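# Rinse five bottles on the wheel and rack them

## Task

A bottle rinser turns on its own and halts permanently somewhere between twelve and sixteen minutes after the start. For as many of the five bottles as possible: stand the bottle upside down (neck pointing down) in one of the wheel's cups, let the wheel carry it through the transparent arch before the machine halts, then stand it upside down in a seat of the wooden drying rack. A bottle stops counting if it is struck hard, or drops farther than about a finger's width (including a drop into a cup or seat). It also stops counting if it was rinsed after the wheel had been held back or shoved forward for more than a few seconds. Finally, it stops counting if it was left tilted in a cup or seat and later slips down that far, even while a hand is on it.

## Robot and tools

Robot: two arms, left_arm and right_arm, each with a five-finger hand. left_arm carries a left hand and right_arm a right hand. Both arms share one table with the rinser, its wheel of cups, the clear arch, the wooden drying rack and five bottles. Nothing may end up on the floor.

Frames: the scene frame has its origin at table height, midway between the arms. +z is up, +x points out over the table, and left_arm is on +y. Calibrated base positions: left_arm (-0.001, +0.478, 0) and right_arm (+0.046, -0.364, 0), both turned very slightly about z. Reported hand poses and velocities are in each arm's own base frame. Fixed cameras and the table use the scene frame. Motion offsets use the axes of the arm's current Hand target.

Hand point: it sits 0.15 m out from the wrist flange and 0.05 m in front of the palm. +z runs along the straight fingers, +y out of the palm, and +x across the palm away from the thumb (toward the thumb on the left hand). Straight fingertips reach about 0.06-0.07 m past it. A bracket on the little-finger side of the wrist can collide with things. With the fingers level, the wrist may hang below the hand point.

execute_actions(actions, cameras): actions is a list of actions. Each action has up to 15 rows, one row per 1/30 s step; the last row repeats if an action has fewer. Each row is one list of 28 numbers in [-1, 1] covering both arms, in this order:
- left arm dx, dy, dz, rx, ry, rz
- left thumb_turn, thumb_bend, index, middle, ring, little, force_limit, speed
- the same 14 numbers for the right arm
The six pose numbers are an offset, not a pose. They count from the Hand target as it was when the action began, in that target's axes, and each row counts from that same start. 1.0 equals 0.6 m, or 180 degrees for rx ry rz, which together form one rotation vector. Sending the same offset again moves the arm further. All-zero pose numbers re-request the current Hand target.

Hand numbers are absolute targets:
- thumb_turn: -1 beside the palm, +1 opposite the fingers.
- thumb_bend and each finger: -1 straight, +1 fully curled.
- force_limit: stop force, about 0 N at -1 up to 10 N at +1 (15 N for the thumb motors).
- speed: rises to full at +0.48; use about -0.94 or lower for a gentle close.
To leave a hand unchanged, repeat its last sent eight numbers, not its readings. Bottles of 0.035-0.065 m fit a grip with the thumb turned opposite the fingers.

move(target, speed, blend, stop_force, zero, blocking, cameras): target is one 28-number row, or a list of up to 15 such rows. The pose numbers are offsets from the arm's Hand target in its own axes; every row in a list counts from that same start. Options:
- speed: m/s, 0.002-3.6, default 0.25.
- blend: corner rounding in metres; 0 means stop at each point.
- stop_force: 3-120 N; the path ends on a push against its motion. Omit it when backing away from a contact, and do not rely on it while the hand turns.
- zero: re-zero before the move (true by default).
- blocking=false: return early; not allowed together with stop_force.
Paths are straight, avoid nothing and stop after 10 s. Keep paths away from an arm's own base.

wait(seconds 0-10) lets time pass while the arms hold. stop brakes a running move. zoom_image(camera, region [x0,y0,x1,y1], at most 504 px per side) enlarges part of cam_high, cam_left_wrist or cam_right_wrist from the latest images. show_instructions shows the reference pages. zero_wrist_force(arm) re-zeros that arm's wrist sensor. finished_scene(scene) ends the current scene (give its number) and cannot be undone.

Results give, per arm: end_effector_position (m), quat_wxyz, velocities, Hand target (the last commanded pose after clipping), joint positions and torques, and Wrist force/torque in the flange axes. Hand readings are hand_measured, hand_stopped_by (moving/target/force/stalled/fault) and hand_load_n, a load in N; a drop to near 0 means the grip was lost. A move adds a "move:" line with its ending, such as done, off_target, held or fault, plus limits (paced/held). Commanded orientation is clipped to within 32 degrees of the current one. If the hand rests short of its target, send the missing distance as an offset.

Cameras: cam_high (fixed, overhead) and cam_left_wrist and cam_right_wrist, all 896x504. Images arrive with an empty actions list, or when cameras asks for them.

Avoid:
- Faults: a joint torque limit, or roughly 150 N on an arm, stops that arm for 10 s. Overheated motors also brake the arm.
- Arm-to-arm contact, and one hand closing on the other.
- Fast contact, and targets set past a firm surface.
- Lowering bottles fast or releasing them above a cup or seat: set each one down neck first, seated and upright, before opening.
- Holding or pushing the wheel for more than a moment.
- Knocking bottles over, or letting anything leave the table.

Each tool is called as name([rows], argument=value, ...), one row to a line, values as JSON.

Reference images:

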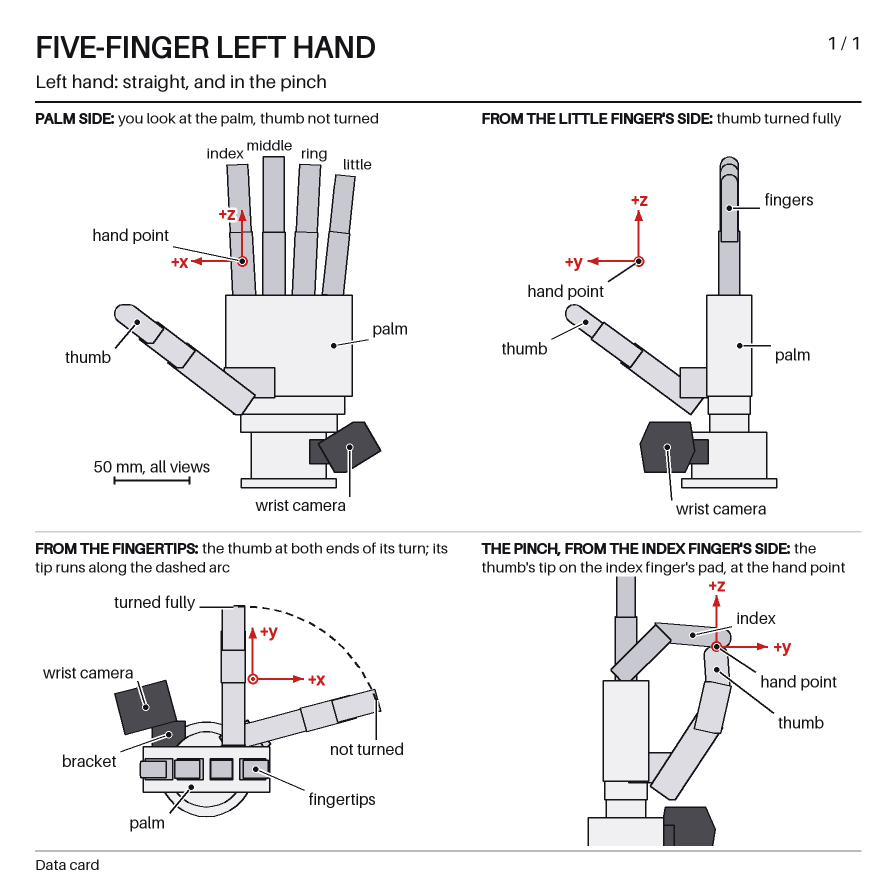

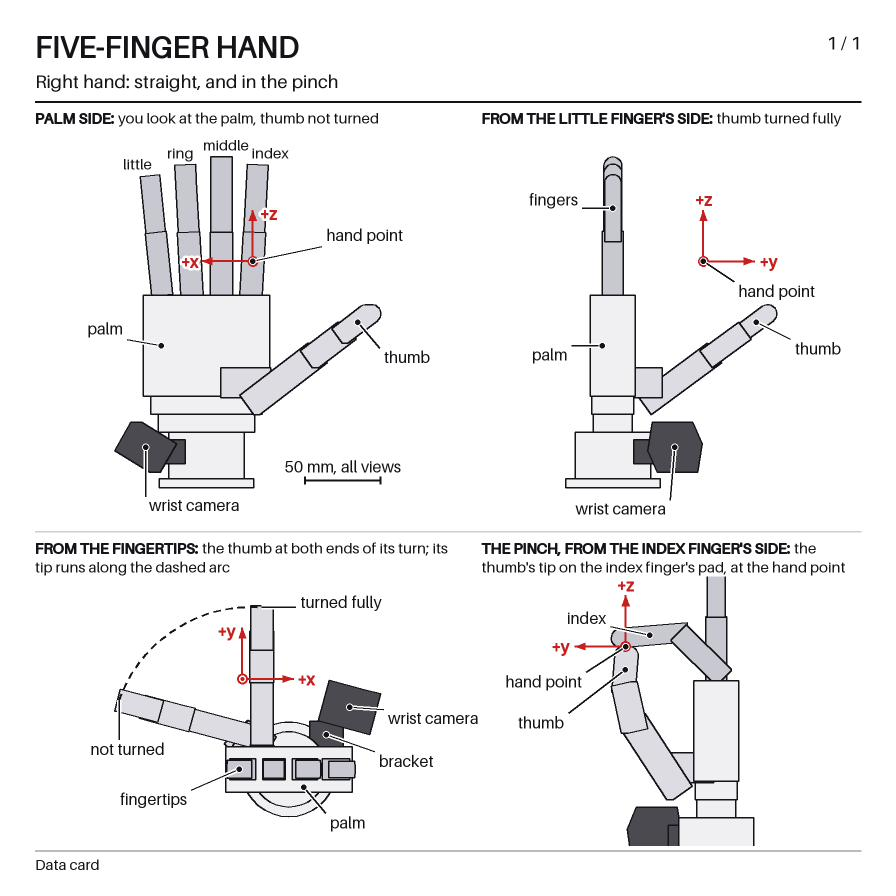

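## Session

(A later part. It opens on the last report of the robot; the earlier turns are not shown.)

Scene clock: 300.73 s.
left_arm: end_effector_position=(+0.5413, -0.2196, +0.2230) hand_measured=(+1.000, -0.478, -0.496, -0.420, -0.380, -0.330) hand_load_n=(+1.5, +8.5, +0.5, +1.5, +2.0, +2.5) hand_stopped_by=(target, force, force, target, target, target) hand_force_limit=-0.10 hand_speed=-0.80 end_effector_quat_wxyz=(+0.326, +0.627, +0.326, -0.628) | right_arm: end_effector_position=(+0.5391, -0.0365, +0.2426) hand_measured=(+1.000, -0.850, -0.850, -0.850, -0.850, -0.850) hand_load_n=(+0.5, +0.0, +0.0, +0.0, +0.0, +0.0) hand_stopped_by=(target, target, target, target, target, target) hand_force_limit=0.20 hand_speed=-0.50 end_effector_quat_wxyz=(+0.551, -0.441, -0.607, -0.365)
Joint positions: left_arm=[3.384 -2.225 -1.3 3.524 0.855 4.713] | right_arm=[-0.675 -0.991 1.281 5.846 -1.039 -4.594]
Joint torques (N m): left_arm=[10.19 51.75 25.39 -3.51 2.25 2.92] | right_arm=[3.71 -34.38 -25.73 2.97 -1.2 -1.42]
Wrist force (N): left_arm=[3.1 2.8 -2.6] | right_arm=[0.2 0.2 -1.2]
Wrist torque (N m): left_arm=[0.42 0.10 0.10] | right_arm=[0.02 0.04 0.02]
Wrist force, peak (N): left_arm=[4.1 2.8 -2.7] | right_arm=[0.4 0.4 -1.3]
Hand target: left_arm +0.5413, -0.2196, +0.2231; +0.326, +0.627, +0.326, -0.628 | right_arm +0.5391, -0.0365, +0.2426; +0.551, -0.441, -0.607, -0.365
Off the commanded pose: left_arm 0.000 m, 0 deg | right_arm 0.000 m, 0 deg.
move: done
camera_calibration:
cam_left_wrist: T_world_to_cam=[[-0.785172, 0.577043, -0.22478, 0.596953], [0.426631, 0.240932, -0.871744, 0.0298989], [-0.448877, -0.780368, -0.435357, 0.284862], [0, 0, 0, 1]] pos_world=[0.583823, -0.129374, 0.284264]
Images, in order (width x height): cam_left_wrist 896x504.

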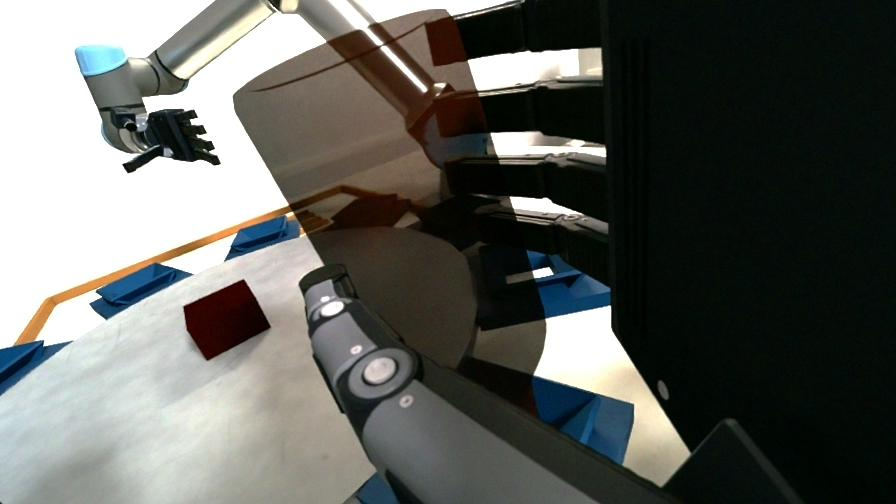

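move(target=[0,0,0,0,0,0,1,0.4,0.35,0.35,-0.38,-0.33,-0.1,-0.85,0,0,0,0,0,0,1,-0.85,-0.85,-0.85,-0.85,-0.85,0.2,-0.5])

move(target=[-0.395,0,0,0,0,0,1,0.4,0.35,0.35,-0.38,-0.33,-0.1,-0.85,0,0,0,0,0,0,1,-0.85,-0.85,-0.85,-0.85,-0.85,0.2,-0.5], speed=0.15, cameras=["cam_left_wrist"])

move(target=[0,-0.4337,-0.0170,-0.1941,0.0197,0.0412,1,0.4,0.35,0.35,-0.38,-0.33,-0.1,-0.85,0,0,0,0,0,0,1,-0.85,-0.85,-0.85,-0.85,-0.85,0.2,-0.5], speed=0.2, cameras=["cam_high"])

zoom_image(camera="cam_high", region=[530, 80, 670, 210])

Scene clock: 301.87 s.
left_arm: end_effector_position=(+0.5413, -0.2196, +0.2231) hand_measured=(+1.000, -0.478, -0.444, -0.410, -0.380, -0.330) hand_load_n=(-0.5, +12.5, +6.0, +2.5, +0.0, +0.5) hand_stopped_by=(target, force, force, force, target, target) hand_force_limit=-0.10 hand_speed=-0.85 end_effector_quat_wxyz=(+0.326, +0.627, +0.326, -0.628) | right_arm: end_effector_position=(+0.5391, -0.0365, +0.2426) hand_measured=(+1.000, -0.850, -0.850, -0.850, -0.850, -0.850) hand_load_n=(+0.5, +0.0, +0.0, +0.0, +0.0, +0.0) hand_stopped_by=(target, target, target, target, target, target) hand_force_limit=0.20 hand_speed=-0.50 end_effector_quat_wxyz=(+0.551, -0.441, -0.607, -0.365)
Joint positions: left_arm=[3.384 -2.224 -1.3 3.523 0.855 4.713] | right_arm=[-0.675 -0.991 1.281 5.846 -1.039 -4.594]
Joint torques (N m): left_arm=[5.34 51.49 25.52 -1.78 1.91 3] | right_arm=[3.48 -35.39 -25.46 2.59 -1.53 -1.39]
Wrist force (N): left_arm=[2.0 1.7 -1.6] | right_arm=[0.2 0.3 -1.4]
Wrist torque (N m): left_arm=[0.40 -0.06 -0.07] | right_arm=[0.04 0.04 0.02]
Wrist force, peak (N): left_arm=[4.1 2.9 -3.1] | right_arm=[0.3 0.2 -1.4]
Hand target: left_arm +0.5413, -0.2196, +0.2231; +0.326, +0.627, +0.326, -0.628 | right_arm +0.5391, -0.0365, +0.2426; +0.551, -0.441, -0.607, -0.365
Off the commanded pose: left_arm 0.000 m, 0 deg | right_arm 0.000 m, 0 deg.
move: done

Scene clock: 304.17 s.
left_arm: end_effector_position=(+0.5413, -0.2194, +0.4601) hand_measured=(+1.000, -0.478, -0.444, -0.410, -0.380, -0.330) hand_load_n=(+2.5, +11.5, +4.0, +2.5, +0.0, +3.0) hand_stopped_by=(target, force, force, force, target, target) hand_force_limit=-0.10 hand_speed=-0.85 end_effector_quat_wxyz=(+0.326, +0.627, +0.326, -0.628) | right_arm: end_effector_position=(+0.5391, -0.0365, +0.2426) hand_measured=(+1.000, -0.850, -0.850, -0.850, -0.850, -0.850) hand_load_n=(+0.5, +0.0, +0.0, +0.0, +0.0, +0.0) hand_stopped_by=(target, target, target, target, target, target) hand_force_limit=0.20 hand_speed=-0.50 end_effector_quat_wxyz=(+0.551, -0.441, -0.607, -0.365)
Joint positions: left_arm=[3.384 -2.163 -0.785 2.947 0.855 4.713] | right_arm=[-0.675 -0.991 1.281 5.846 -1.039 -4.594]
Joint torques (N m): left_arm=[-9.55 37.65 27.11 -3.35 2.74 3] | right_arm=[2.13 -34.49 -26.97 3.08 -1.32 -1.24]
Wrist force (N): left_arm=[2.1 1.5 -1.7] | right_arm=[0.2 0.4 -1.0]
Wrist torque (N m): left_arm=[0.37 -0.05 -0.18] | right_arm=[0.02 0.02 0.03]
Wrist force, peak (N): left_arm=[3.4 3.3 -3.0] | right_arm=[0.1 0.6 -1.4]
Hand target: left_arm +0.5413, -0.2194, +0.4601; +0.326, +0.627, +0.326, -0.628 | right_arm +0.5391, -0.0365, +0.2426; +0.551, -0.441, -0.607, -0.365
Off the commanded pose: left_arm 0.000 m, 0 deg | right_arm 0.000 m, 0 deg.
move: done
camera_calibration:
cam_left_wrist: T_world_to_cam=[[-0.785124, 0.577058, -0.224909, 0.650174], [0.426699, 0.240785, -0.871752, 0.236487], [-0.448896, -0.780402, -0.435276, 0.388206], [0, 0, 0, 1]] pos_world=[0.583823, -0.129174, 0.521364]
Images, in order (width x height): cam_left_wrist 896x504.

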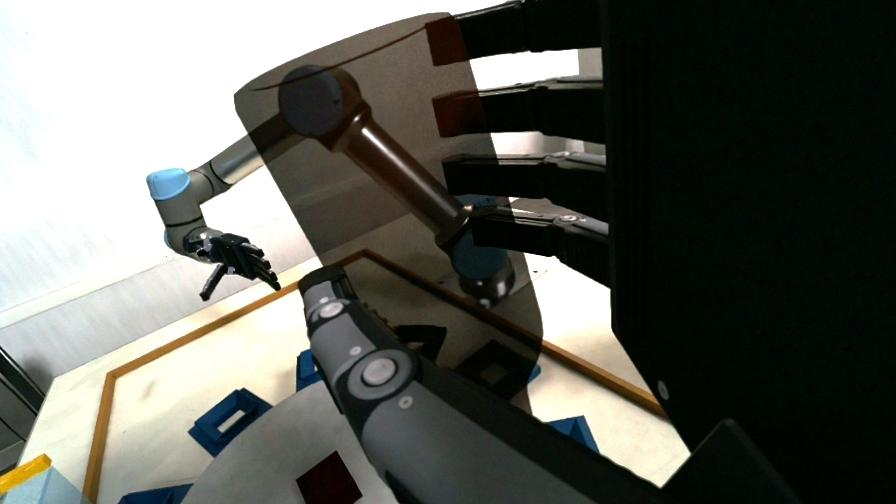

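Scene clock: 306.47 s.
left_arm: end_effector_position=(+0.3344, -0.0614, +0.4600) hand_measured=(+1.000, -0.478, -0.444, -0.410, -0.380, -0.330) hand_load_n=(+2.5, +11.5, +4.0, +2.0, +0.0, +2.5) hand_stopped_by=(target, force, force, force, target, target) hand_force_limit=-0.10 hand_speed=-0.85 end_effector_quat_wxyz=(+0.528, +0.539, +0.468, -0.460) | right_arm: end_effector_position=(+0.5391, -0.0365, +0.2426) hand_measured=(+1.000, -0.850, -0.850, -0.850, -0.850, -0.850) hand_load_n=(+0.0, +0.0, +0.0, -0.5, +0.0, +0.0) hand_stopped_by=(target, target, target, target, target, target) hand_force_limit=0.20 hand_speed=-0.50 end_effector_quat_wxyz=(+0.551, -0.441, -0.607, -0.365)
Joint positions: left_arm=[4.166 -1.351 -1.767 3.14 1.025 4.841] | right_arm=[-0.675 -0.991 1.281 5.846 -1.039 -4.594]
Joint torques (N m): left_arm=[12.05 15.74 11.8 -3.3 2.44 3.12] | right_arm=[4.4 -35.1 -26.01 2.75 -1.11 -1.3]
Wrist force (N): left_arm=[1.8 1.5 -1.6] | right_arm=[0.4 0.3 -1.2]
Wrist torque (N m): left_arm=[0.43 -0.04 -0.18] | right_arm=[0.03 0.02 0.03]
Wrist force, peak (N): left_arm=[2.1 3.0 -1.7] | right_arm=[0.4 0.5 -1.4]
Hand target: left_arm +0.3343, -0.0614, +0.4600; +0.528, +0.539, +0.468, -0.460 | right_arm +0.5391, -0.0365, +0.2426; +0.551, -0.441, -0.607, -0.365
Off the commanded pose: left_arm 0.000 m, 0 deg | right_arm 0.000 m, 0 deg.
move: done
Images, in order (width x height): cam_high 896x504.

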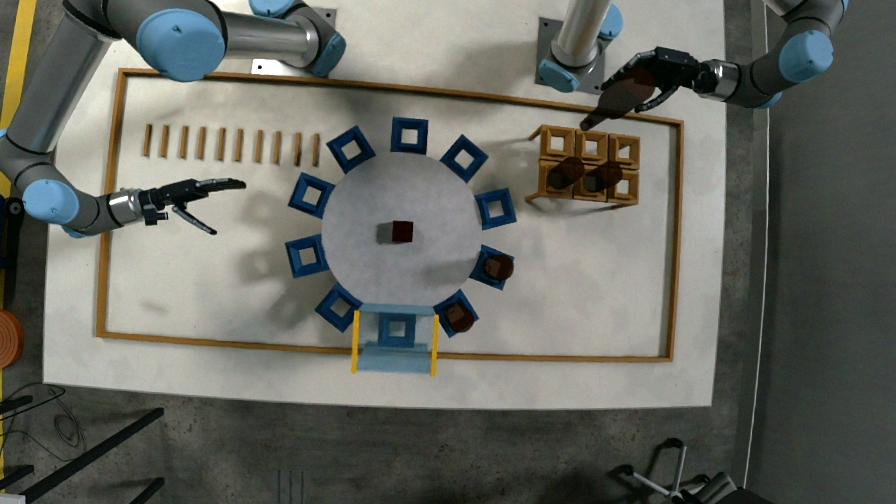

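Scaled by 3.600 from the camera's 896x504 image, which has a finer 1280x720 frame.

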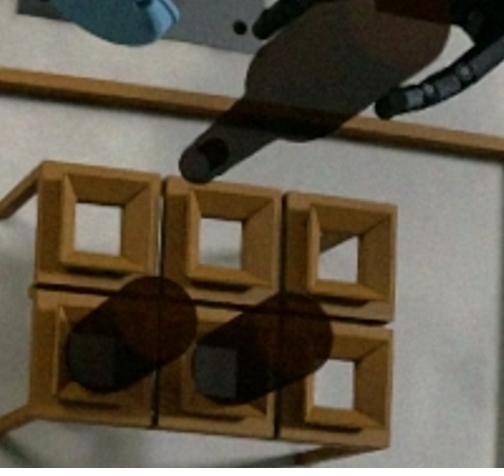

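move(target=[0.2399,-0.0344,0.0046,0,0,0,1,0.4,0.35,0.35,-0.38,-0.33,-0.1,-0.85,0,0,0,0,0,0,1,-0.85,-0.85,-0.85,-0.85,-0.85,0.2,-0.5], speed=0.12, stop_force=5, cameras=["cam_high","cam_left_wrist"])

zoom_image(camera="cam_high", region=[530, 80, 650, 210])

Scene clock: 309.23 s.
left_arm: end_effector_position=(+0.3339, -0.0614, +0.3146) hand_measured=(+1.000, -0.478, -0.444, -0.410, -0.380, -0.330) hand_load_n=(+2.5, +12.0, +4.0, +2.5, +0.0, +2.5) hand_stopped_by=(target, force, force, force, target, target) hand_force_limit=-0.10 hand_speed=-0.85 end_effector_quat_wxyz=(+0.528, +0.539, +0.468, -0.460) | right_arm: end_effector_position=(+0.5391, -0.0365, +0.2426) hand_measured=(+1.000, -0.850, -0.850, -0.850, -0.850, -0.850) hand_load_n=(+0.0, +0.0, +0.0, +0.0, +0.0, +0.0) hand_stopped_by=(target, target, target, target, target, target) hand_force_limit=0.20 hand_speed=-0.50 end_effector_quat_wxyz=(+0.551, -0.441, -0.607, -0.365)
Joint positions: left_arm=[4.167 -1.413 -2.097 3.532 1.026 4.841] | right_arm=[-0.675 -0.991 1.281 5.846 -1.039 -4.594]
Joint torques (N m): left_arm=[-7.95 4.24 11.42 -0.21 -2.28 3.01] | right_arm=[4.08 -34.52 -25.68 2.81 -1.76 -1.04]
Wrist force (N): left_arm=[1.8 1.5 -1.7] | right_arm=[0.1 0.4 -1.2]
Wrist torque (N m): left_arm=[0.43 -0.03 -0.19] | right_arm=[0.04 0.04 0.03]
Wrist force, peak (N): left_arm=[2.5 1.3 -1.6] | right_arm=[0.2 0.3 -1.4]
Hand target: left_arm +0.3339, -0.0614, +0.3146; +0.528, +0.539, +0.468, -0.460 | right_arm +0.5391, -0.0365, +0.2426; +0.551, -0.441, -0.607, -0.365
Off the commanded pose: left_arm 0.000 m, 0 deg | right_arm 0.000 m, 0 deg.
move: done
camera_calibration:
cam_left_wrist: T_world_to_cam=[[-0.933436, 0.0280132, -0.357648, 0.420973], [0.329924, 0.45854, -0.825162, 0.191069], [0.140881, -0.888232, -0.43726, 0.152221], [0, 0, 0, 1]] pos_world=[0.308468, 0.0358017, 0.374783]
Images, in order (width x height): cam_high 896x504, cam_left_wrist 896x504.

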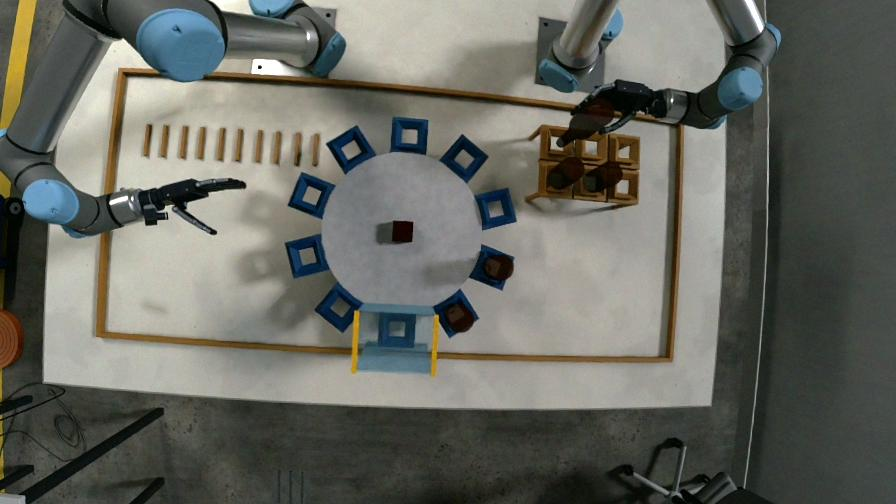

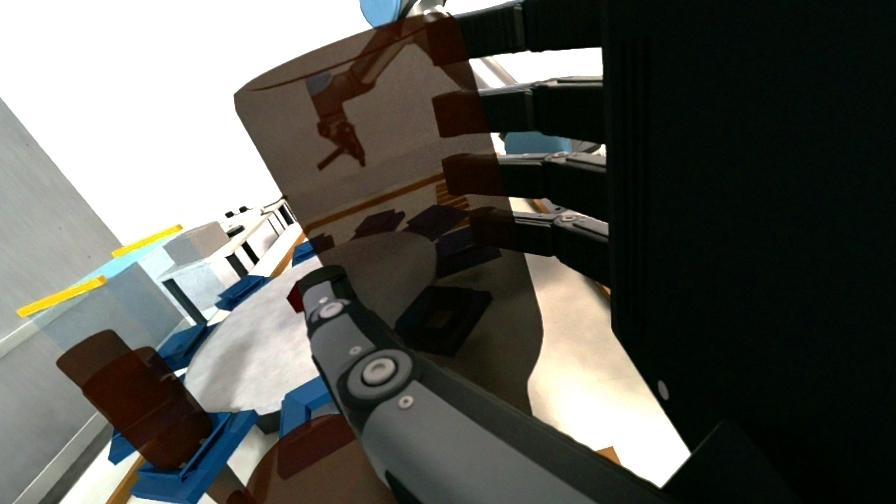

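Scaled by 3.877 from the camera's 896x504 image, which has a finer 1280x720 frame.

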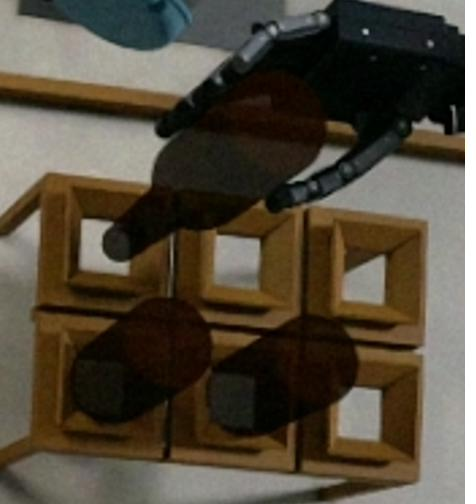

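move(target=[0.2225,-0.0346,0.0003,0,0,0,1,0.4,0.35,0.35,-0.38,-0.33,-0.1,-0.85,0,0,0,0,0,0,1,-0.85,-0.85,-0.85,-0.85,-0.85,0.2,-0.5], speed=0.06, stop_force=4, cameras=["cam_left_wrist","cam_high"])

zoom_image(camera="cam_high", region=[530, 80, 650, 210])

Scene clock: 313.47 s.
left_arm: end_effector_position=(+0.3320, -0.0592, +0.1841) hand_measured=(+1.000, -0.478, -0.444, -0.410, -0.380, -0.330) hand_load_n=(+1.5, +11.5, +5.0, +2.5, +0.5, +1.5) hand_stopped_by=(target, force, force, force, target, target) hand_force_limit=-0.10 hand_speed=-0.85 end_effector_quat_wxyz=(+0.528, +0.539, +0.468, -0.460) | right_arm: end_effector_position=(+0.5391, -0.0365, +0.2426) hand_measured=(+1.000, -0.850, -0.850, -0.850, -0.850, -0.850) hand_load_n=(+0.0, +0.0, +0.0, -0.5, +0.0, +0.0) hand_stopped_by=(target, target, target, target, target, target) hand_force_limit=0.20 hand_speed=-0.50 end_effector_quat_wxyz=(+0.551, -0.441, -0.607, -0.365)
Joint positions: left_arm=[4.176 -1.619 -2.305 3.946 1.036 4.841] | right_arm=[-0.675 -0.991 1.281 5.846 -1.039 -4.594]
Joint torques (N m): left_arm=[-12.01 22.45 20.74 -3.07 -2.95 1.48] | right_arm=[2.08 -34.33 -26.65 2.9 -1.43 -1.34]
Wrist force (N): left_arm=[1.6 1.3 -1.5] | right_arm=[0.0 0.3 -1.3]
Wrist torque (N m): left_arm=[0.39 -0.01 -0.18] | right_arm=[0.03 0.08 0.02]
Wrist force, peak (N): left_arm=[-4.8 -3.0 -0.9] | right_arm=[0.1 0.5 -1.5]
Hand target: left_arm +0.3319, -0.0592, +0.1841; +0.528, +0.539, +0.468, -0.460 (not the last commanded pose) | right_arm +0.5391, -0.0365, +0.2426; +0.551, -0.441, -0.607, -0.365
Off the commanded pose: left_arm 0.005 m, 0 deg | right_arm 0.000 m, 0 deg.
move: contact (left_arm)
camera_calibration:
cam_left_wrist: T_world_to_cam=[[-0.933467, 0.0279705, -0.357571, 0.372363], [0.329837, 0.458542, -0.825195, 0.0830713], [0.14088, -0.888232, -0.43726, 0.0973941], [0, 0, 0, 1]] pos_world=[0.306468, 0.0380017, 0.244283]
Images, in order (width x height): cam_high 896x504, cam_left_wrist 896x504.

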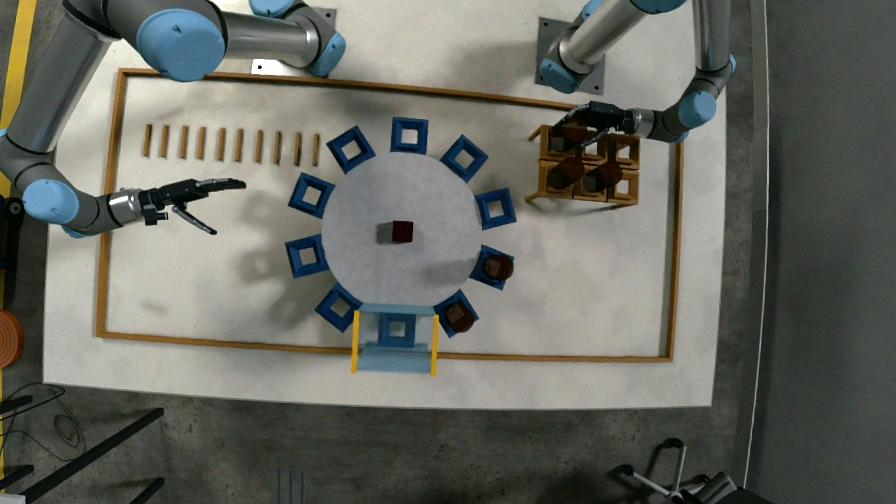

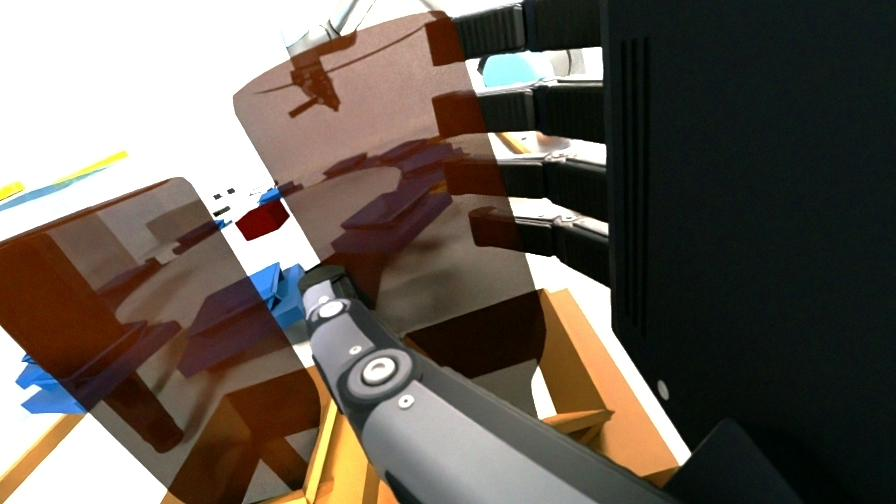

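Scaled by 3.877 from the camera's 896x504 image, which has a finer 1280x720 frame.

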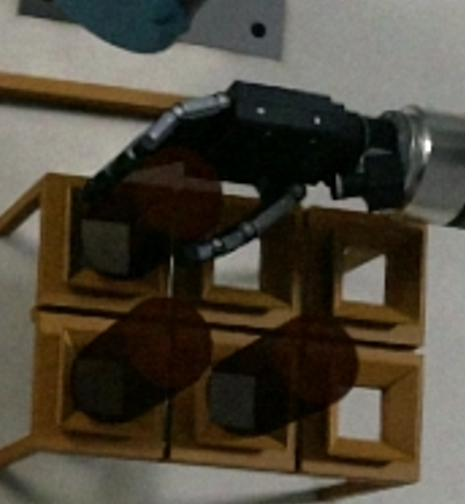

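move(target=[-0.0059,-0.0059,0,0,0,0,1,0.4,0.35,0.35,-0.38,-0.33,-0.1,-0.85,0,0,0,0,0,0,1,-0.85,-0.85,-0.85,-0.85,-0.85,0.2,-0.5], speed=0.05)

move(target=[0.0264,-0.0037,0.0005,0,0,0,1,0.4,0.35,0.35,-0.38,-0.33,-0.1,-0.85,0,0,0,0,0,0,1,-0.85,-0.85,-0.85,-0.85,-0.85,0.2,-0.5], speed=0.04, stop_force=4)

Scene clock: 314.57 s.
left_arm: end_effector_position=(+0.3280, -0.0593, +0.1871) hand_measured=(+1.000, -0.478, -0.444, -0.410, -0.380, -0.330) hand_load_n=(+1.5, +11.5, +4.5, +2.5, +0.5, +1.5) hand_stopped_by=(target, force, force, force, target, target) hand_force_limit=-0.10 hand_speed=-0.85 end_effector_quat_wxyz=(+0.528, +0.539, +0.468, -0.460) | right_arm: end_effector_position=(+0.5391, -0.0365, +0.2426) hand_measured=(+1.000, -0.850, -0.850, -0.850, -0.850, -0.850) hand_load_n=(+0.5, +0.0, +0.0, +0.0, +0.0, +0.0) hand_stopped_by=(target, target, target, target, target, target) hand_force_limit=0.20 hand_speed=-0.50 end_effector_quat_wxyz=(+0.551, -0.441, -0.607, -0.365)
Joint positions: left_arm=[4.188 -1.604 -2.31 3.936 1.047 4.841] | right_arm=[-0.675 -0.991 1.281 5.846 -1.039 -4.594]
Joint torques (N m): left_arm=[11.36 22.33 5.74 -3.05 2.48 2.97] | right_arm=[3.99 -34.64 -25.92 2.99 -1.47 -1.21]
Wrist force (N): left_arm=[1.6 1.6 -1.7] | right_arm=[0.3 0.3 -1.0]
Wrist torque (N m): left_arm=[0.44 0.00 -0.19] | right_arm=[0.01 0.01 0.03]
Wrist force, peak (N): left_arm=[1.9 1.6 -1.9] | right_arm=[0.4 0.3 -1.3]
Hand target: left_arm +0.3279, -0.0593, +0.1871; +0.528, +0.539, +0.468, -0.460 | right_arm +0.5391, -0.0365, +0.2426; +0.551, -0.441, -0.607, -0.365
Off the commanded pose: left_arm 0.000 m, 0 deg | right_arm 0.000 m, 0 deg.
move: done

Scene clock: 316.03 s.
left_arm: end_effector_position=(+0.3279, -0.0593, +0.1753) hand_measured=(+1.000, -0.480, -0.444, -0.408, -0.380, -0.330) hand_load_n=(+0.5, +11.5, +3.5, +2.0, +0.5, +2.0) hand_stopped_by=(target, force, force, force, target, target) hand_force_limit=-0.10 hand_speed=-0.85 end_effector_quat_wxyz=(+0.528, +0.539, +0.468, -0.460) | right_arm: end_effector_position=(+0.5391, -0.0365, +0.2426) hand_measured=(+1.000, -0.850, -0.850, -0.850, -0.850, -0.850) hand_load_n=(+0.0, +0.0, +0.0, +0.0, +0.0, +0.0) hand_stopped_by=(target, target, target, target, target, target) hand_force_limit=0.20 hand_speed=-0.50 end_effector_quat_wxyz=(+0.551, -0.441, -0.607, -0.365)
Joint positions: left_arm=[4.188 -1.631 -2.324 3.976 1.047 4.841] | right_arm=[-0.675 -0.991 1.281 5.846 -1.039 -4.594]
Joint torques (N m): left_arm=[-2.63 21.79 20.06 -3.31 2.47 1.71] | right_arm=[4.26 -34.7 -25.14 2.69 -1.42 -1.1]
Wrist force (N): left_arm=[1.2 2.6 -2.9] | right_arm=[-0.2 0.3 -1.3]
Wrist torque (N m): left_arm=[0.43 -0.02 -0.16] | right_arm=[0.03 0.09 0.00]
Wrist force, peak (N): left_arm=[-9.1 7.6 -6.1] | right_arm=[0.1 0.4 -1.5]
Hand target: left_arm +0.3279, -0.0593, +0.1753; +0.528, +0.539, +0.468, -0.460 (not the last commanded pose) | right_arm +0.5391, -0.0365, +0.2426; +0.551, -0.441, -0.607, -0.365
Off the commanded pose: left_arm 0.004 m, 0 deg | right_arm 0.000 m, 0 deg.
move: contact (left_arm)

move(target=[0.0110,0.0019,-0.0033,0,0,0,1,0.4,0.35,0.35,-0.38,-0.33,-0.1,-0.85,0,0,0,0,0,0,1,-0.85,-0.85,-0.85,-0.85,-0.85,0.2,-0.5], speed=0.04, stop_force=6, cameras=["cam_high"])

zoom_image(camera="cam_high", region=[530, 80, 650, 210])

Scene clock: 317.50 s.
left_arm: end_effector_position=(+0.3284, -0.0588, +0.1739) hand_measured=(+1.000, -0.480, -0.444, -0.408, -0.380, -0.330) hand_load_n=(-3.0, +13.0, +1.0, +0.5, +0.0, +3.0) hand_stopped_by=(target, force, force, force, target, target) hand_force_limit=-0.10 hand_speed=-0.85 end_effector_quat_wxyz=(+0.528, +0.539, +0.468, -0.460) | right_arm: end_effector_position=(+0.5391, -0.0365, +0.2426) hand_measured=(+1.000, -0.850, -0.850, -0.850, -0.850, -0.850) hand_load_n=(+0.5, +0.0, -0.5, +0.0, +0.0, +0.0) hand_stopped_by=(target, target, target, target, target, target) hand_force_limit=0.20 hand_speed=-0.50 end_effector_quat_wxyz=(+0.551, -0.441, -0.607, -0.365)
Joint positions: left_arm=[4.187 -1.636 -2.324 3.981 1.047 4.841] | right_arm=[-0.675 -0.991 1.281 5.846 -1.039 -4.594]
Joint torques (N m): left_arm=[9.37 21.79 3.02 -2.9 3.86 0.89] | right_arm=[2.46 -35.2 -25.69 2.65 -1.5 -1.01]
Wrist force (N): left_arm=[-3.0 6.5 -5.9] | right_arm=[0.5 0.4 -1.0]
Wrist torque (N m): left_arm=[0.50 0.04 -0.11] | right_arm=[0.02 -0.01 0.05]
Wrist force, peak (N): left_arm=[-10.4 7.1 -5.4] | right_arm=[0.0 0.5 -1.5]
Hand target: left_arm +0.3283, -0.0588, +0.1739; +0.528, +0.539, +0.468, -0.460 (not the last commanded pose) | right_arm +0.5391, -0.0365, +0.2426; +0.551, -0.441, -0.607, -0.365
Off the commanded pose: left_arm 0.005 m, 0 deg | right_arm 0.000 m, 0 deg.
move: contact (left_arm)
Images, in order (width x height): cam_high 896x504.

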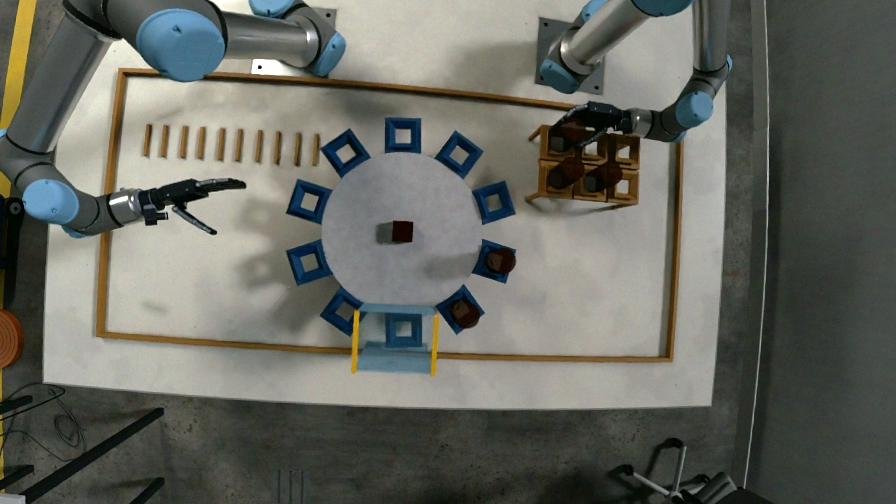

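Scaled by 3.877 from the camera's 896x504 image, which has a finer 1280x720 frame.

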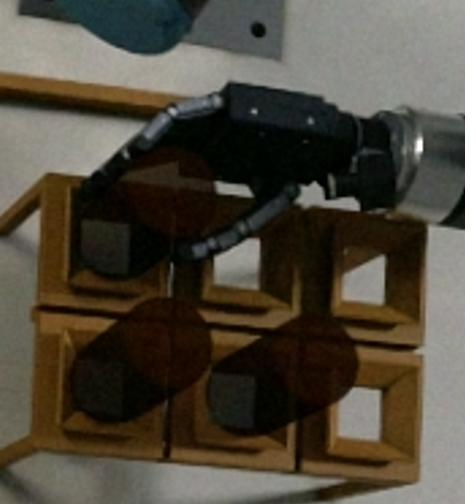

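move(target=[0,0.0025,-0.0025,0,0,0,1,0.4,0.35,0.35,-0.38,-0.33,-0.1,-0.85,0,0,0,0,0,0,1,-0.85,-0.85,-0.85,-0.85,-0.85,0.2,-0.5], speed=0.04)

move(target=[0,0,0,0,0,0,1,-0.9,-0.9,-0.9,-0.9,-0.9,0.2,-0.75,0,0,0,0,0,0,1,-0.85,-0.85,-0.85,-0.85,-0.85,0.2,-0.5], cameras=["cam_left_wrist"])

Scene clock: 319.00 s.
left_arm: end_effector_position=(+0.3298, -0.0574, +0.1741) hand_measured=(+1.000, -0.480, -0.444, -0.410, -0.380, -0.330) hand_load_n=(+1.5, +10.0, +7.0, +4.0, +1.0, +2.0) hand_stopped_by=(target, force, force, force, target, target) hand_force_limit=-0.10 hand_speed=-0.85 end_effector_quat_wxyz=(+0.528, +0.539, +0.468, -0.460) | right_arm: end_effector_position=(+0.5391, -0.0365, +0.2426) hand_measured=(+1.000, -0.850, -0.850, -0.850, -0.850, -0.850) hand_load_n=(+0.5, +0.0, +0.0, +0.0, +0.0, +0.0) hand_stopped_by=(target, target, target, target, target, target) hand_force_limit=0.20 hand_speed=-0.50 end_effector_quat_wxyz=(+0.551, -0.441, -0.607, -0.365)
Joint positions: left_arm=[4.186 -1.64 -2.318 3.98 1.045 4.841] | right_arm=[-0.675 -0.991 1.281 5.846 -1.039 -4.594]
Joint torques (N m): left_arm=[-9.55 9.28 22.18 -0.51 -4.72 -0.35] | right_arm=[3.71 -34.38 -25.36 2.64 -1.5 -1.22]
Wrist force (N): left_arm=[-6.0 -3.2 3.7] | right_arm=[0.2 0.3 -0.9]
Wrist torque (N m): left_arm=[0.31 -0.24 -0.32] | right_arm=[0.00 0.02 0.03]
Wrist force, peak (N): left_arm=[-3.2 6.8 -6.1] | right_arm=[0.5 0.4 -1.4]
Hand target: left_arm +0.3298, -0.0573, +0.1741; +0.528, +0.539, +0.468, -0.460 | right_arm +0.5391, -0.0365, +0.2426; +0.551, -0.441, -0.607, -0.365
Off the commanded pose: left_arm 0.000 m, 0 deg | right_arm 0.000 m, 0 deg.
move: done

Scene clock: 320.47 s.
left_arm: end_effector_position=(+0.3298, -0.0573, +0.1741) hand_measured=(+1.000, -0.900, -0.900, -0.900, -0.900, -0.900) hand_load_n=(+0.5, +0.0, +0.0, +0.0, +0.0, +0.0) hand_stopped_by=(target, target, target, target, target, target) hand_force_limit=0.20 hand_speed=-0.75 end_effector_quat_wxyz=(+0.528, +0.539, +0.468, -0.460) | right_arm: end_effector_position=(+0.5391, -0.0365, +0.2426) hand_measured=(+1.000, -0.850, -0.850, -0.850, -0.850, -0.850) hand_load_n=(+0.5, +0.0, +0.0, +0.0, +0.0, +0.0) hand_stopped_by=(target, target, target, target, target, target) hand_force_limit=0.20 hand_speed=-0.50 end_effector_quat_wxyz=(+0.551, -0.441, -0.607, -0.365)
Joint positions: left_arm=[4.186 -1.64 -2.318 3.98 1.045 4.841] | right_arm=[-0.675 -0.991 1.281 5.846 -1.039 -4.594]
Joint torques (N m): left_arm=[-8.35 9.66 9.54 -0.17 2.1 -2.52] | right_arm=[3.45 -34.89 -26.05 2.99 -1.33 -1.14]
Wrist force (N): left_arm=[-0.3 1.9 -1.7] | right_arm=[0.2 0.5 -1.2]
Wrist torque (N m): left_arm=[0.44 -0.04 -0.18] | right_arm=[0.05 0.04 0.03]
Wrist force, peak (N): left_arm=[-7.5 -3.4 4.0] | right_arm=[0.3 0.1 -1.4]
Hand target: left_arm +0.3298, -0.0573, +0.1741; +0.528, +0.539, +0.468, -0.460 | right_arm +0.5391, -0.0365, +0.2426; +0.551, -0.441, -0.607, -0.365
Off the commanded pose: left_arm 0.000 m, 0 deg | right_arm 0.000 m, 0 deg.
move: done
camera_calibration:
cam_left_wrist: T_world_to_cam=[[-0.933449, 0.0280963, -0.357608, 0.366772], [0.329929, 0.45851, -0.825176, 0.0746094], [0.140782, -0.888245, -0.437266, 0.0950367], [0, 0, 0, 1]] pos_world=[0.304368, 0.0399018, 0.234283]
Images, in order (width x height): cam_left_wrist 896x504.

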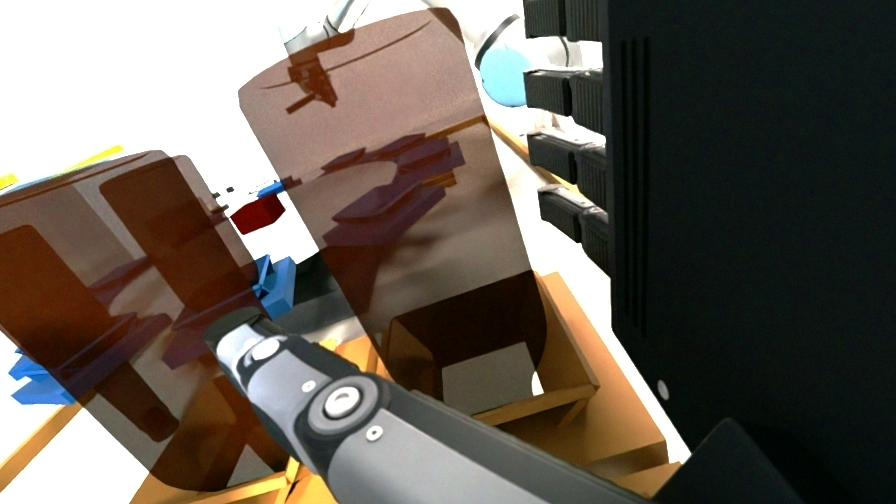

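move([
  [0,0,-0.2,0,0,0,1,-0.9,-0.9,-0.9,-0.9,-0.9,0.2,-0.75,0,0,0,0,0,0,1,-0.85,-0.85,-0.85,-0.85,-0.85,0.2,-0.5],
  [-0.2706,0.0379,-0.2142,0,0,0,1,-0.9,-0.9,-0.9,-0.9,-0.9,0.2,-0.75,0,0,0,0,0,0,1,-0.85,-0.85,-0.85,-0.85,-0.85,0.2,-0.5],
  [-0.2190,0.4327,-0.1807,0,0,0,1,-0.9,-0.9,-0.9,-0.9,-0.9,0.2,-0.75,0,0,0,0,0,0,1,-0.85,-0.85,-0.85,-0.85,-0.85,0.2,-0.5],
  [0.0604,0.4586,0.1136,0.1941,-0.0197,-0.0412,1,-0.9,-0.9,-0.9,-0.9,-0.9,0.2,-0.75,0,0,0,0,0,0,1,-0.85,-0.85,-0.85,-0.85,-0.85,0.2,-0.5],
], speed=[0.15,0.25,0.25,0.25], blend=[0.01,0.02,0.03,0], cameras=["cam_high"])

zoom_image(camera="cam_high", region=[460, 100, 660, 240])

Scene clock: 325.47 s.
left_arm: end_effector_position=(+0.6073, -0.1257, +0.1752) hand_measured=(+1.000, -0.900, -0.900, -0.900, -0.900, -0.900) hand_load_n=(+0.0, +0.0, +0.0, +0.0, +0.0, +0.0) hand_stopped_by=(target, target, target, target, target, target) hand_force_limit=0.20 hand_speed=-0.75 end_effector_quat_wxyz=(+0.326, +0.627, +0.326, -0.628) | right_arm: end_effector_position=(+0.5391, -0.0365, +0.2426) hand_measured=(+1.000, -0.850, -0.850, -0.850, -0.850, -0.850) hand_load_n=(+0.5, +0.0, +0.0, +0.0, +0.0, +0.0) hand_stopped_by=(target, target, target, target, target, target) hand_force_limit=0.20 hand_speed=-0.50 end_effector_quat_wxyz=(+0.551, -0.441, -0.607, -0.365)
Joint positions: left_arm=[3.491 -2.451 -1.021 3.472 0.962 4.713] | right_arm=[-0.675 -0.991 1.281 5.846 -1.039 -4.594]
Joint torques (N m): left_arm=[-10.74 46.6 24.78 -2.87 2.47 -2.63] | right_arm=[2.58 -34.63 -24.25 2.93 -1.36 -1.11]
Wrist force (N): left_arm=[0.0 1.5 -1.4] | right_arm=[0.1 0.2 -1.1]
Wrist torque (N m): left_arm=[0.36 -0.04 -0.03] | right_arm=[0.00 0.03 0.02]
Wrist force, peak (N): left_arm=[-0.4 2.7 -1.8] | right_arm=[0.2 0.3 -1.5]
Hand target: left_arm +0.6073, -0.1257, +0.1752; +0.326, +0.627, +0.326, -0.628 | right_arm +0.5391, -0.0365, +0.2426; +0.551, -0.441, -0.607, -0.365
Off the commanded pose: left_arm 0.000 m, 0 deg | right_arm 0.000 m, 0 deg.
move: done
Images, in order (width x height): cam_high 896x504.

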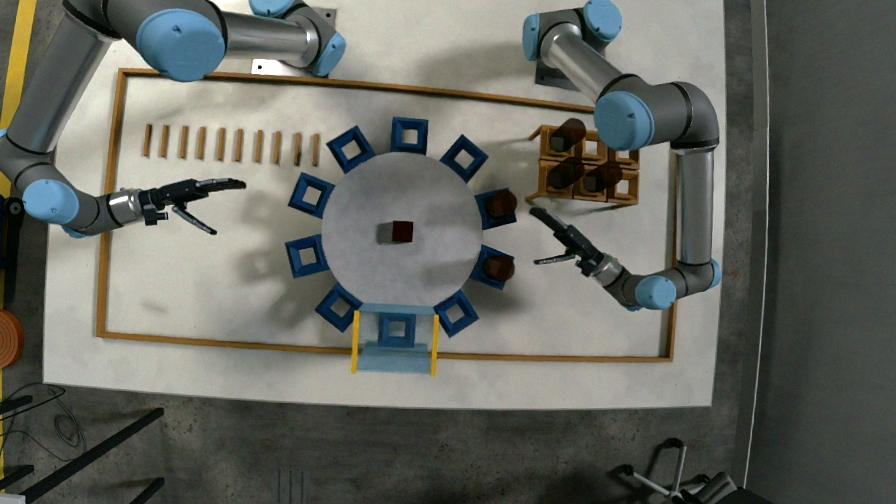

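Scaled by 2.520 from the camera's 896x504 image, which has a finer 1280x720 frame.

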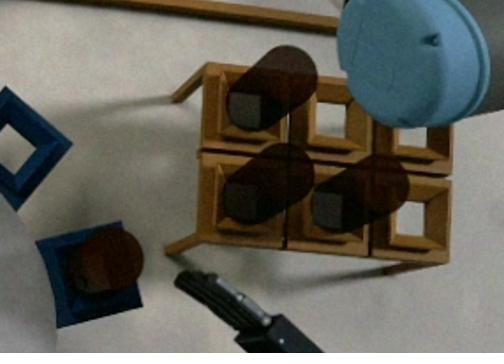

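Three placed. B4 next → S3.

move(target=[0,0,0.1912,0,0,0,1,-0.9,-0.9,-0.9,-0.9,-0.9,0.2,-0.75,0,0,0,0,0,0,1,-0.85,-0.85,-0.85,-0.85,-0.85,0.2,-0.5], speed=0.12, stop_force=4, cameras=["cam_left_wrist"])

move(target=[0,0,0,0,0,0,1,0.35,-0.47,-0.42,-0.38,-0.33,-0.1,-0.8,0,0,0,0,0,0,1,-0.85,-0.85,-0.85,-0.85,-0.85,0.2,-0.5])

move(target=[-0.08,0,0,0,0,0,1,0.35,-0.47,-0.42,-0.38,-0.33,-0.1,-0.8,0,0,0,0,0,0,1,-0.85,-0.85,-0.85,-0.85,-0.85,0.2,-0.5], speed=0.1, cameras=["cam_left_wrist"])

Scene clock: 327.97 s.
left_arm: end_effector_position=(+0.5413, -0.2196, +0.1753) hand_measured=(+1.000, -0.900, -0.900, -0.900, -0.900, -0.900) hand_load_n=(+0.0, +0.0, +0.0, +0.0, +0.0, +0.0) hand_stopped_by=(target, target, target, target, target, target) hand_force_limit=0.20 hand_speed=-0.75 end_effector_quat_wxyz=(+0.326, +0.627, +0.326, -0.628) | right_arm: end_effector_position=(+0.5391, -0.0365, +0.2426) hand_measured=(+1.000, -0.850, -0.850, -0.850, -0.850, -0.850) hand_load_n=(+0.5, +0.0, -0.5, +0.0, +0.0, +0.0) hand_stopped_by=(target, target, target, target, target, target) hand_force_limit=0.20 hand_speed=-0.50 end_effector_quat_wxyz=(+0.551, -0.441, -0.607, -0.365)
Joint positions: left_arm=[3.384 -2.273 -1.349 3.621 0.855 4.713] | right_arm=[-0.675 -0.991 1.281 5.846 -1.039 -4.594]
Joint torques (N m): left_arm=[-10.31 52.41 8.98 0.37 -2.95 -2.8] | right_arm=[2.88 -34.68 -25.83 2.71 -1.34 -1.23]
Wrist force (N): left_arm=[0.0 1.8 -1.6] | right_arm=[0.1 0.5 -1.2]
Wrist torque (N m): left_arm=[0.43 -0.06 -0.04] | right_arm=[0.05 0.06 0.03]
Wrist force, peak (N): left_arm=[0.0 1.7 -2.0] | right_arm=[0.2 0.5 -1.4]
Hand target: left_arm +0.5413, -0.2196, +0.1753; +0.326, +0.627, +0.326, -0.628 | right_arm +0.5391, -0.0365, +0.2426; +0.551, -0.441, -0.607, -0.365
Off the commanded pose: left_arm 0.000 m, 0 deg | right_arm 0.000 m, 0 deg.
move: done
camera_calibration:
cam_left_wrist: T_world_to_cam=[[-0.785029, 0.577194, -0.224891, 0.586136], [0.426706, 0.240685, -0.871776, -0.0117759], [-0.449056, -0.780332, -0.435237, 0.264254], [0, 0, 0, 1]] pos_world=[0.583823, -0.129274, 0.236564]
Images, in order (width x height): cam_left_wrist 896x504.

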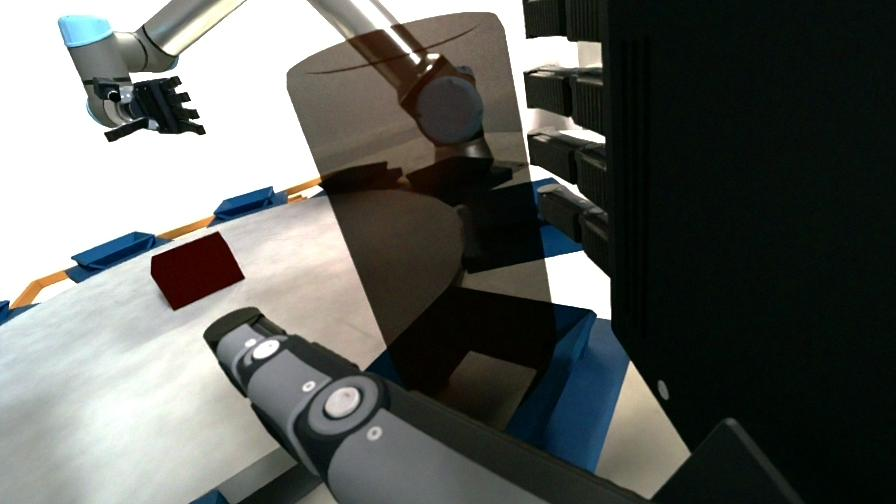

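Scene clock: 329.70 s.
left_arm: end_effector_position=(+0.5413, -0.2196, +0.1753) hand_measured=(+1.000, -0.486, -0.514, -0.420, -0.380, -0.330) hand_load_n=(+2.0, +6.5, +0.0, +3.5, +1.0, +0.0) hand_stopped_by=(target, force, force, target, target, target) hand_force_limit=-0.10 hand_speed=-0.80 end_effector_quat_wxyz=(+0.326, +0.627, +0.326, -0.628) | right_arm: end_effector_position=(+0.5391, -0.0365, +0.2426) hand_measured=(+1.000, -0.850, -0.850, -0.850, -0.850, -0.850) hand_load_n=(+0.5, +0.0, +0.0, +0.0, +0.0, +0.0) hand_stopped_by=(target, target, target, target, target, target) hand_force_limit=0.20 hand_speed=-0.50 end_effector_quat_wxyz=(+0.551, -0.441, -0.607, -0.365)
Joint positions: left_arm=[3.384 -2.273 -1.349 3.621 0.855 4.713] | right_arm=[-0.675 -0.991 1.281 5.846 -1.039 -4.594]
Joint torques (N m): left_arm=[2.91 40.65 14.74 -0.58 -0.93 -2.37] | right_arm=[2.68 -35.69 -25.31 2.78 -1.56 -1.1]
Wrist force (N): left_arm=[0.7 2.1 -1.4] | right_arm=[0.3 0.3 -1.3]
Wrist torque (N m): left_arm=[0.44 0.02 -0.06] | right_arm=[0.03 0.03 0.03]
Wrist force, peak (N): left_arm=[-7.1 -4.8 3.8] | right_arm=[0.2 0.2 -1.5]
Hand target: left_arm +0.5413, -0.2196, +0.1753; +0.326, +0.627, +0.326, -0.628 | right_arm +0.5391, -0.0365, +0.2426; +0.551, -0.441, -0.607, -0.365
Off the commanded pose: left_arm 0.000 m, 0 deg | right_arm 0.000 m, 0 deg.
move: done

Scene clock: 330.70 s.
left_arm: end_effector_position=(+0.5413, -0.2195, +0.2232) hand_measured=(+1.000, -0.486, -0.514, -0.420, -0.380, -0.330) hand_load_n=(+1.5, +7.5, +0.0, +1.5, +1.0, +2.5) hand_stopped_by=(target, force, force, target, target, target) hand_force_limit=-0.10 hand_speed=-0.80 end_effector_quat_wxyz=(+0.326, +0.627, +0.326, -0.628) | right_arm: end_effector_position=(+0.5391, -0.0365, +0.2426) hand_measured=(+1.000, -0.850, -0.850, -0.850, -0.850, -0.850) hand_load_n=(+0.5, +0.0, +0.0, +0.0, +0.0, +0.0) hand_stopped_by=(target, target, target, target, target, target) hand_force_limit=0.20 hand_speed=-0.50 end_effector_quat_wxyz=(+0.551, -0.441, -0.607, -0.365)
Joint positions: left_arm=[3.384 -2.225 -1.299 3.523 0.855 4.713] | right_arm=[-0.675 -0.991 1.281 5.846 -1.039 -4.594]
Joint torques (N m): left_arm=[9.55 51.83 25.57 -3.61 2.38 2.77] | right_arm=[3.61 -34.47 -27.02 2.72 -1.31 -0.9]
Wrist force (N): left_arm=[3.4 2.9 -2.7] | right_arm=[0.0 0.1 -1.1]
Wrist torque (N m): left_arm=[0.45 0.13 0.04] | right_arm=[-0.02 0.05 0.02]
Wrist force, peak (N): left_arm=[3.3 3.0 -2.7] | right_arm=[0.4 0.7 -1.2]
Hand target: left_arm +0.5413, -0.2195, +0.2233; +0.326, +0.627, +0.326, -0.628 | right_arm +0.5391, -0.0365, +0.2426; +0.551, -0.441, -0.607, -0.365
Off the commanded pose: left_arm 0.000 m, 0 deg | right_arm 0.000 m, 0 deg.
move: done
camera_calibration:
cam_left_wrist: T_world_to_cam=[[-0.785132, 0.577095, -0.224787, 0.596926], [0.426601, 0.24081, -0.871793, 0.0300645], [-0.448976, -0.780367, -0.435257, 0.285057], [0, 0, 0, 1]] pos_world=[0.583824, -0.129274, 0.284464]
Images, in order (width x height): cam_left_wrist 896x504.

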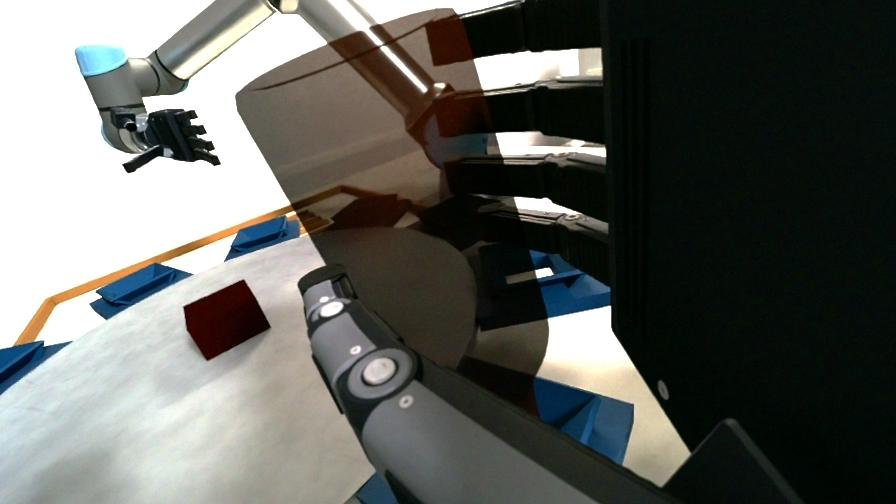

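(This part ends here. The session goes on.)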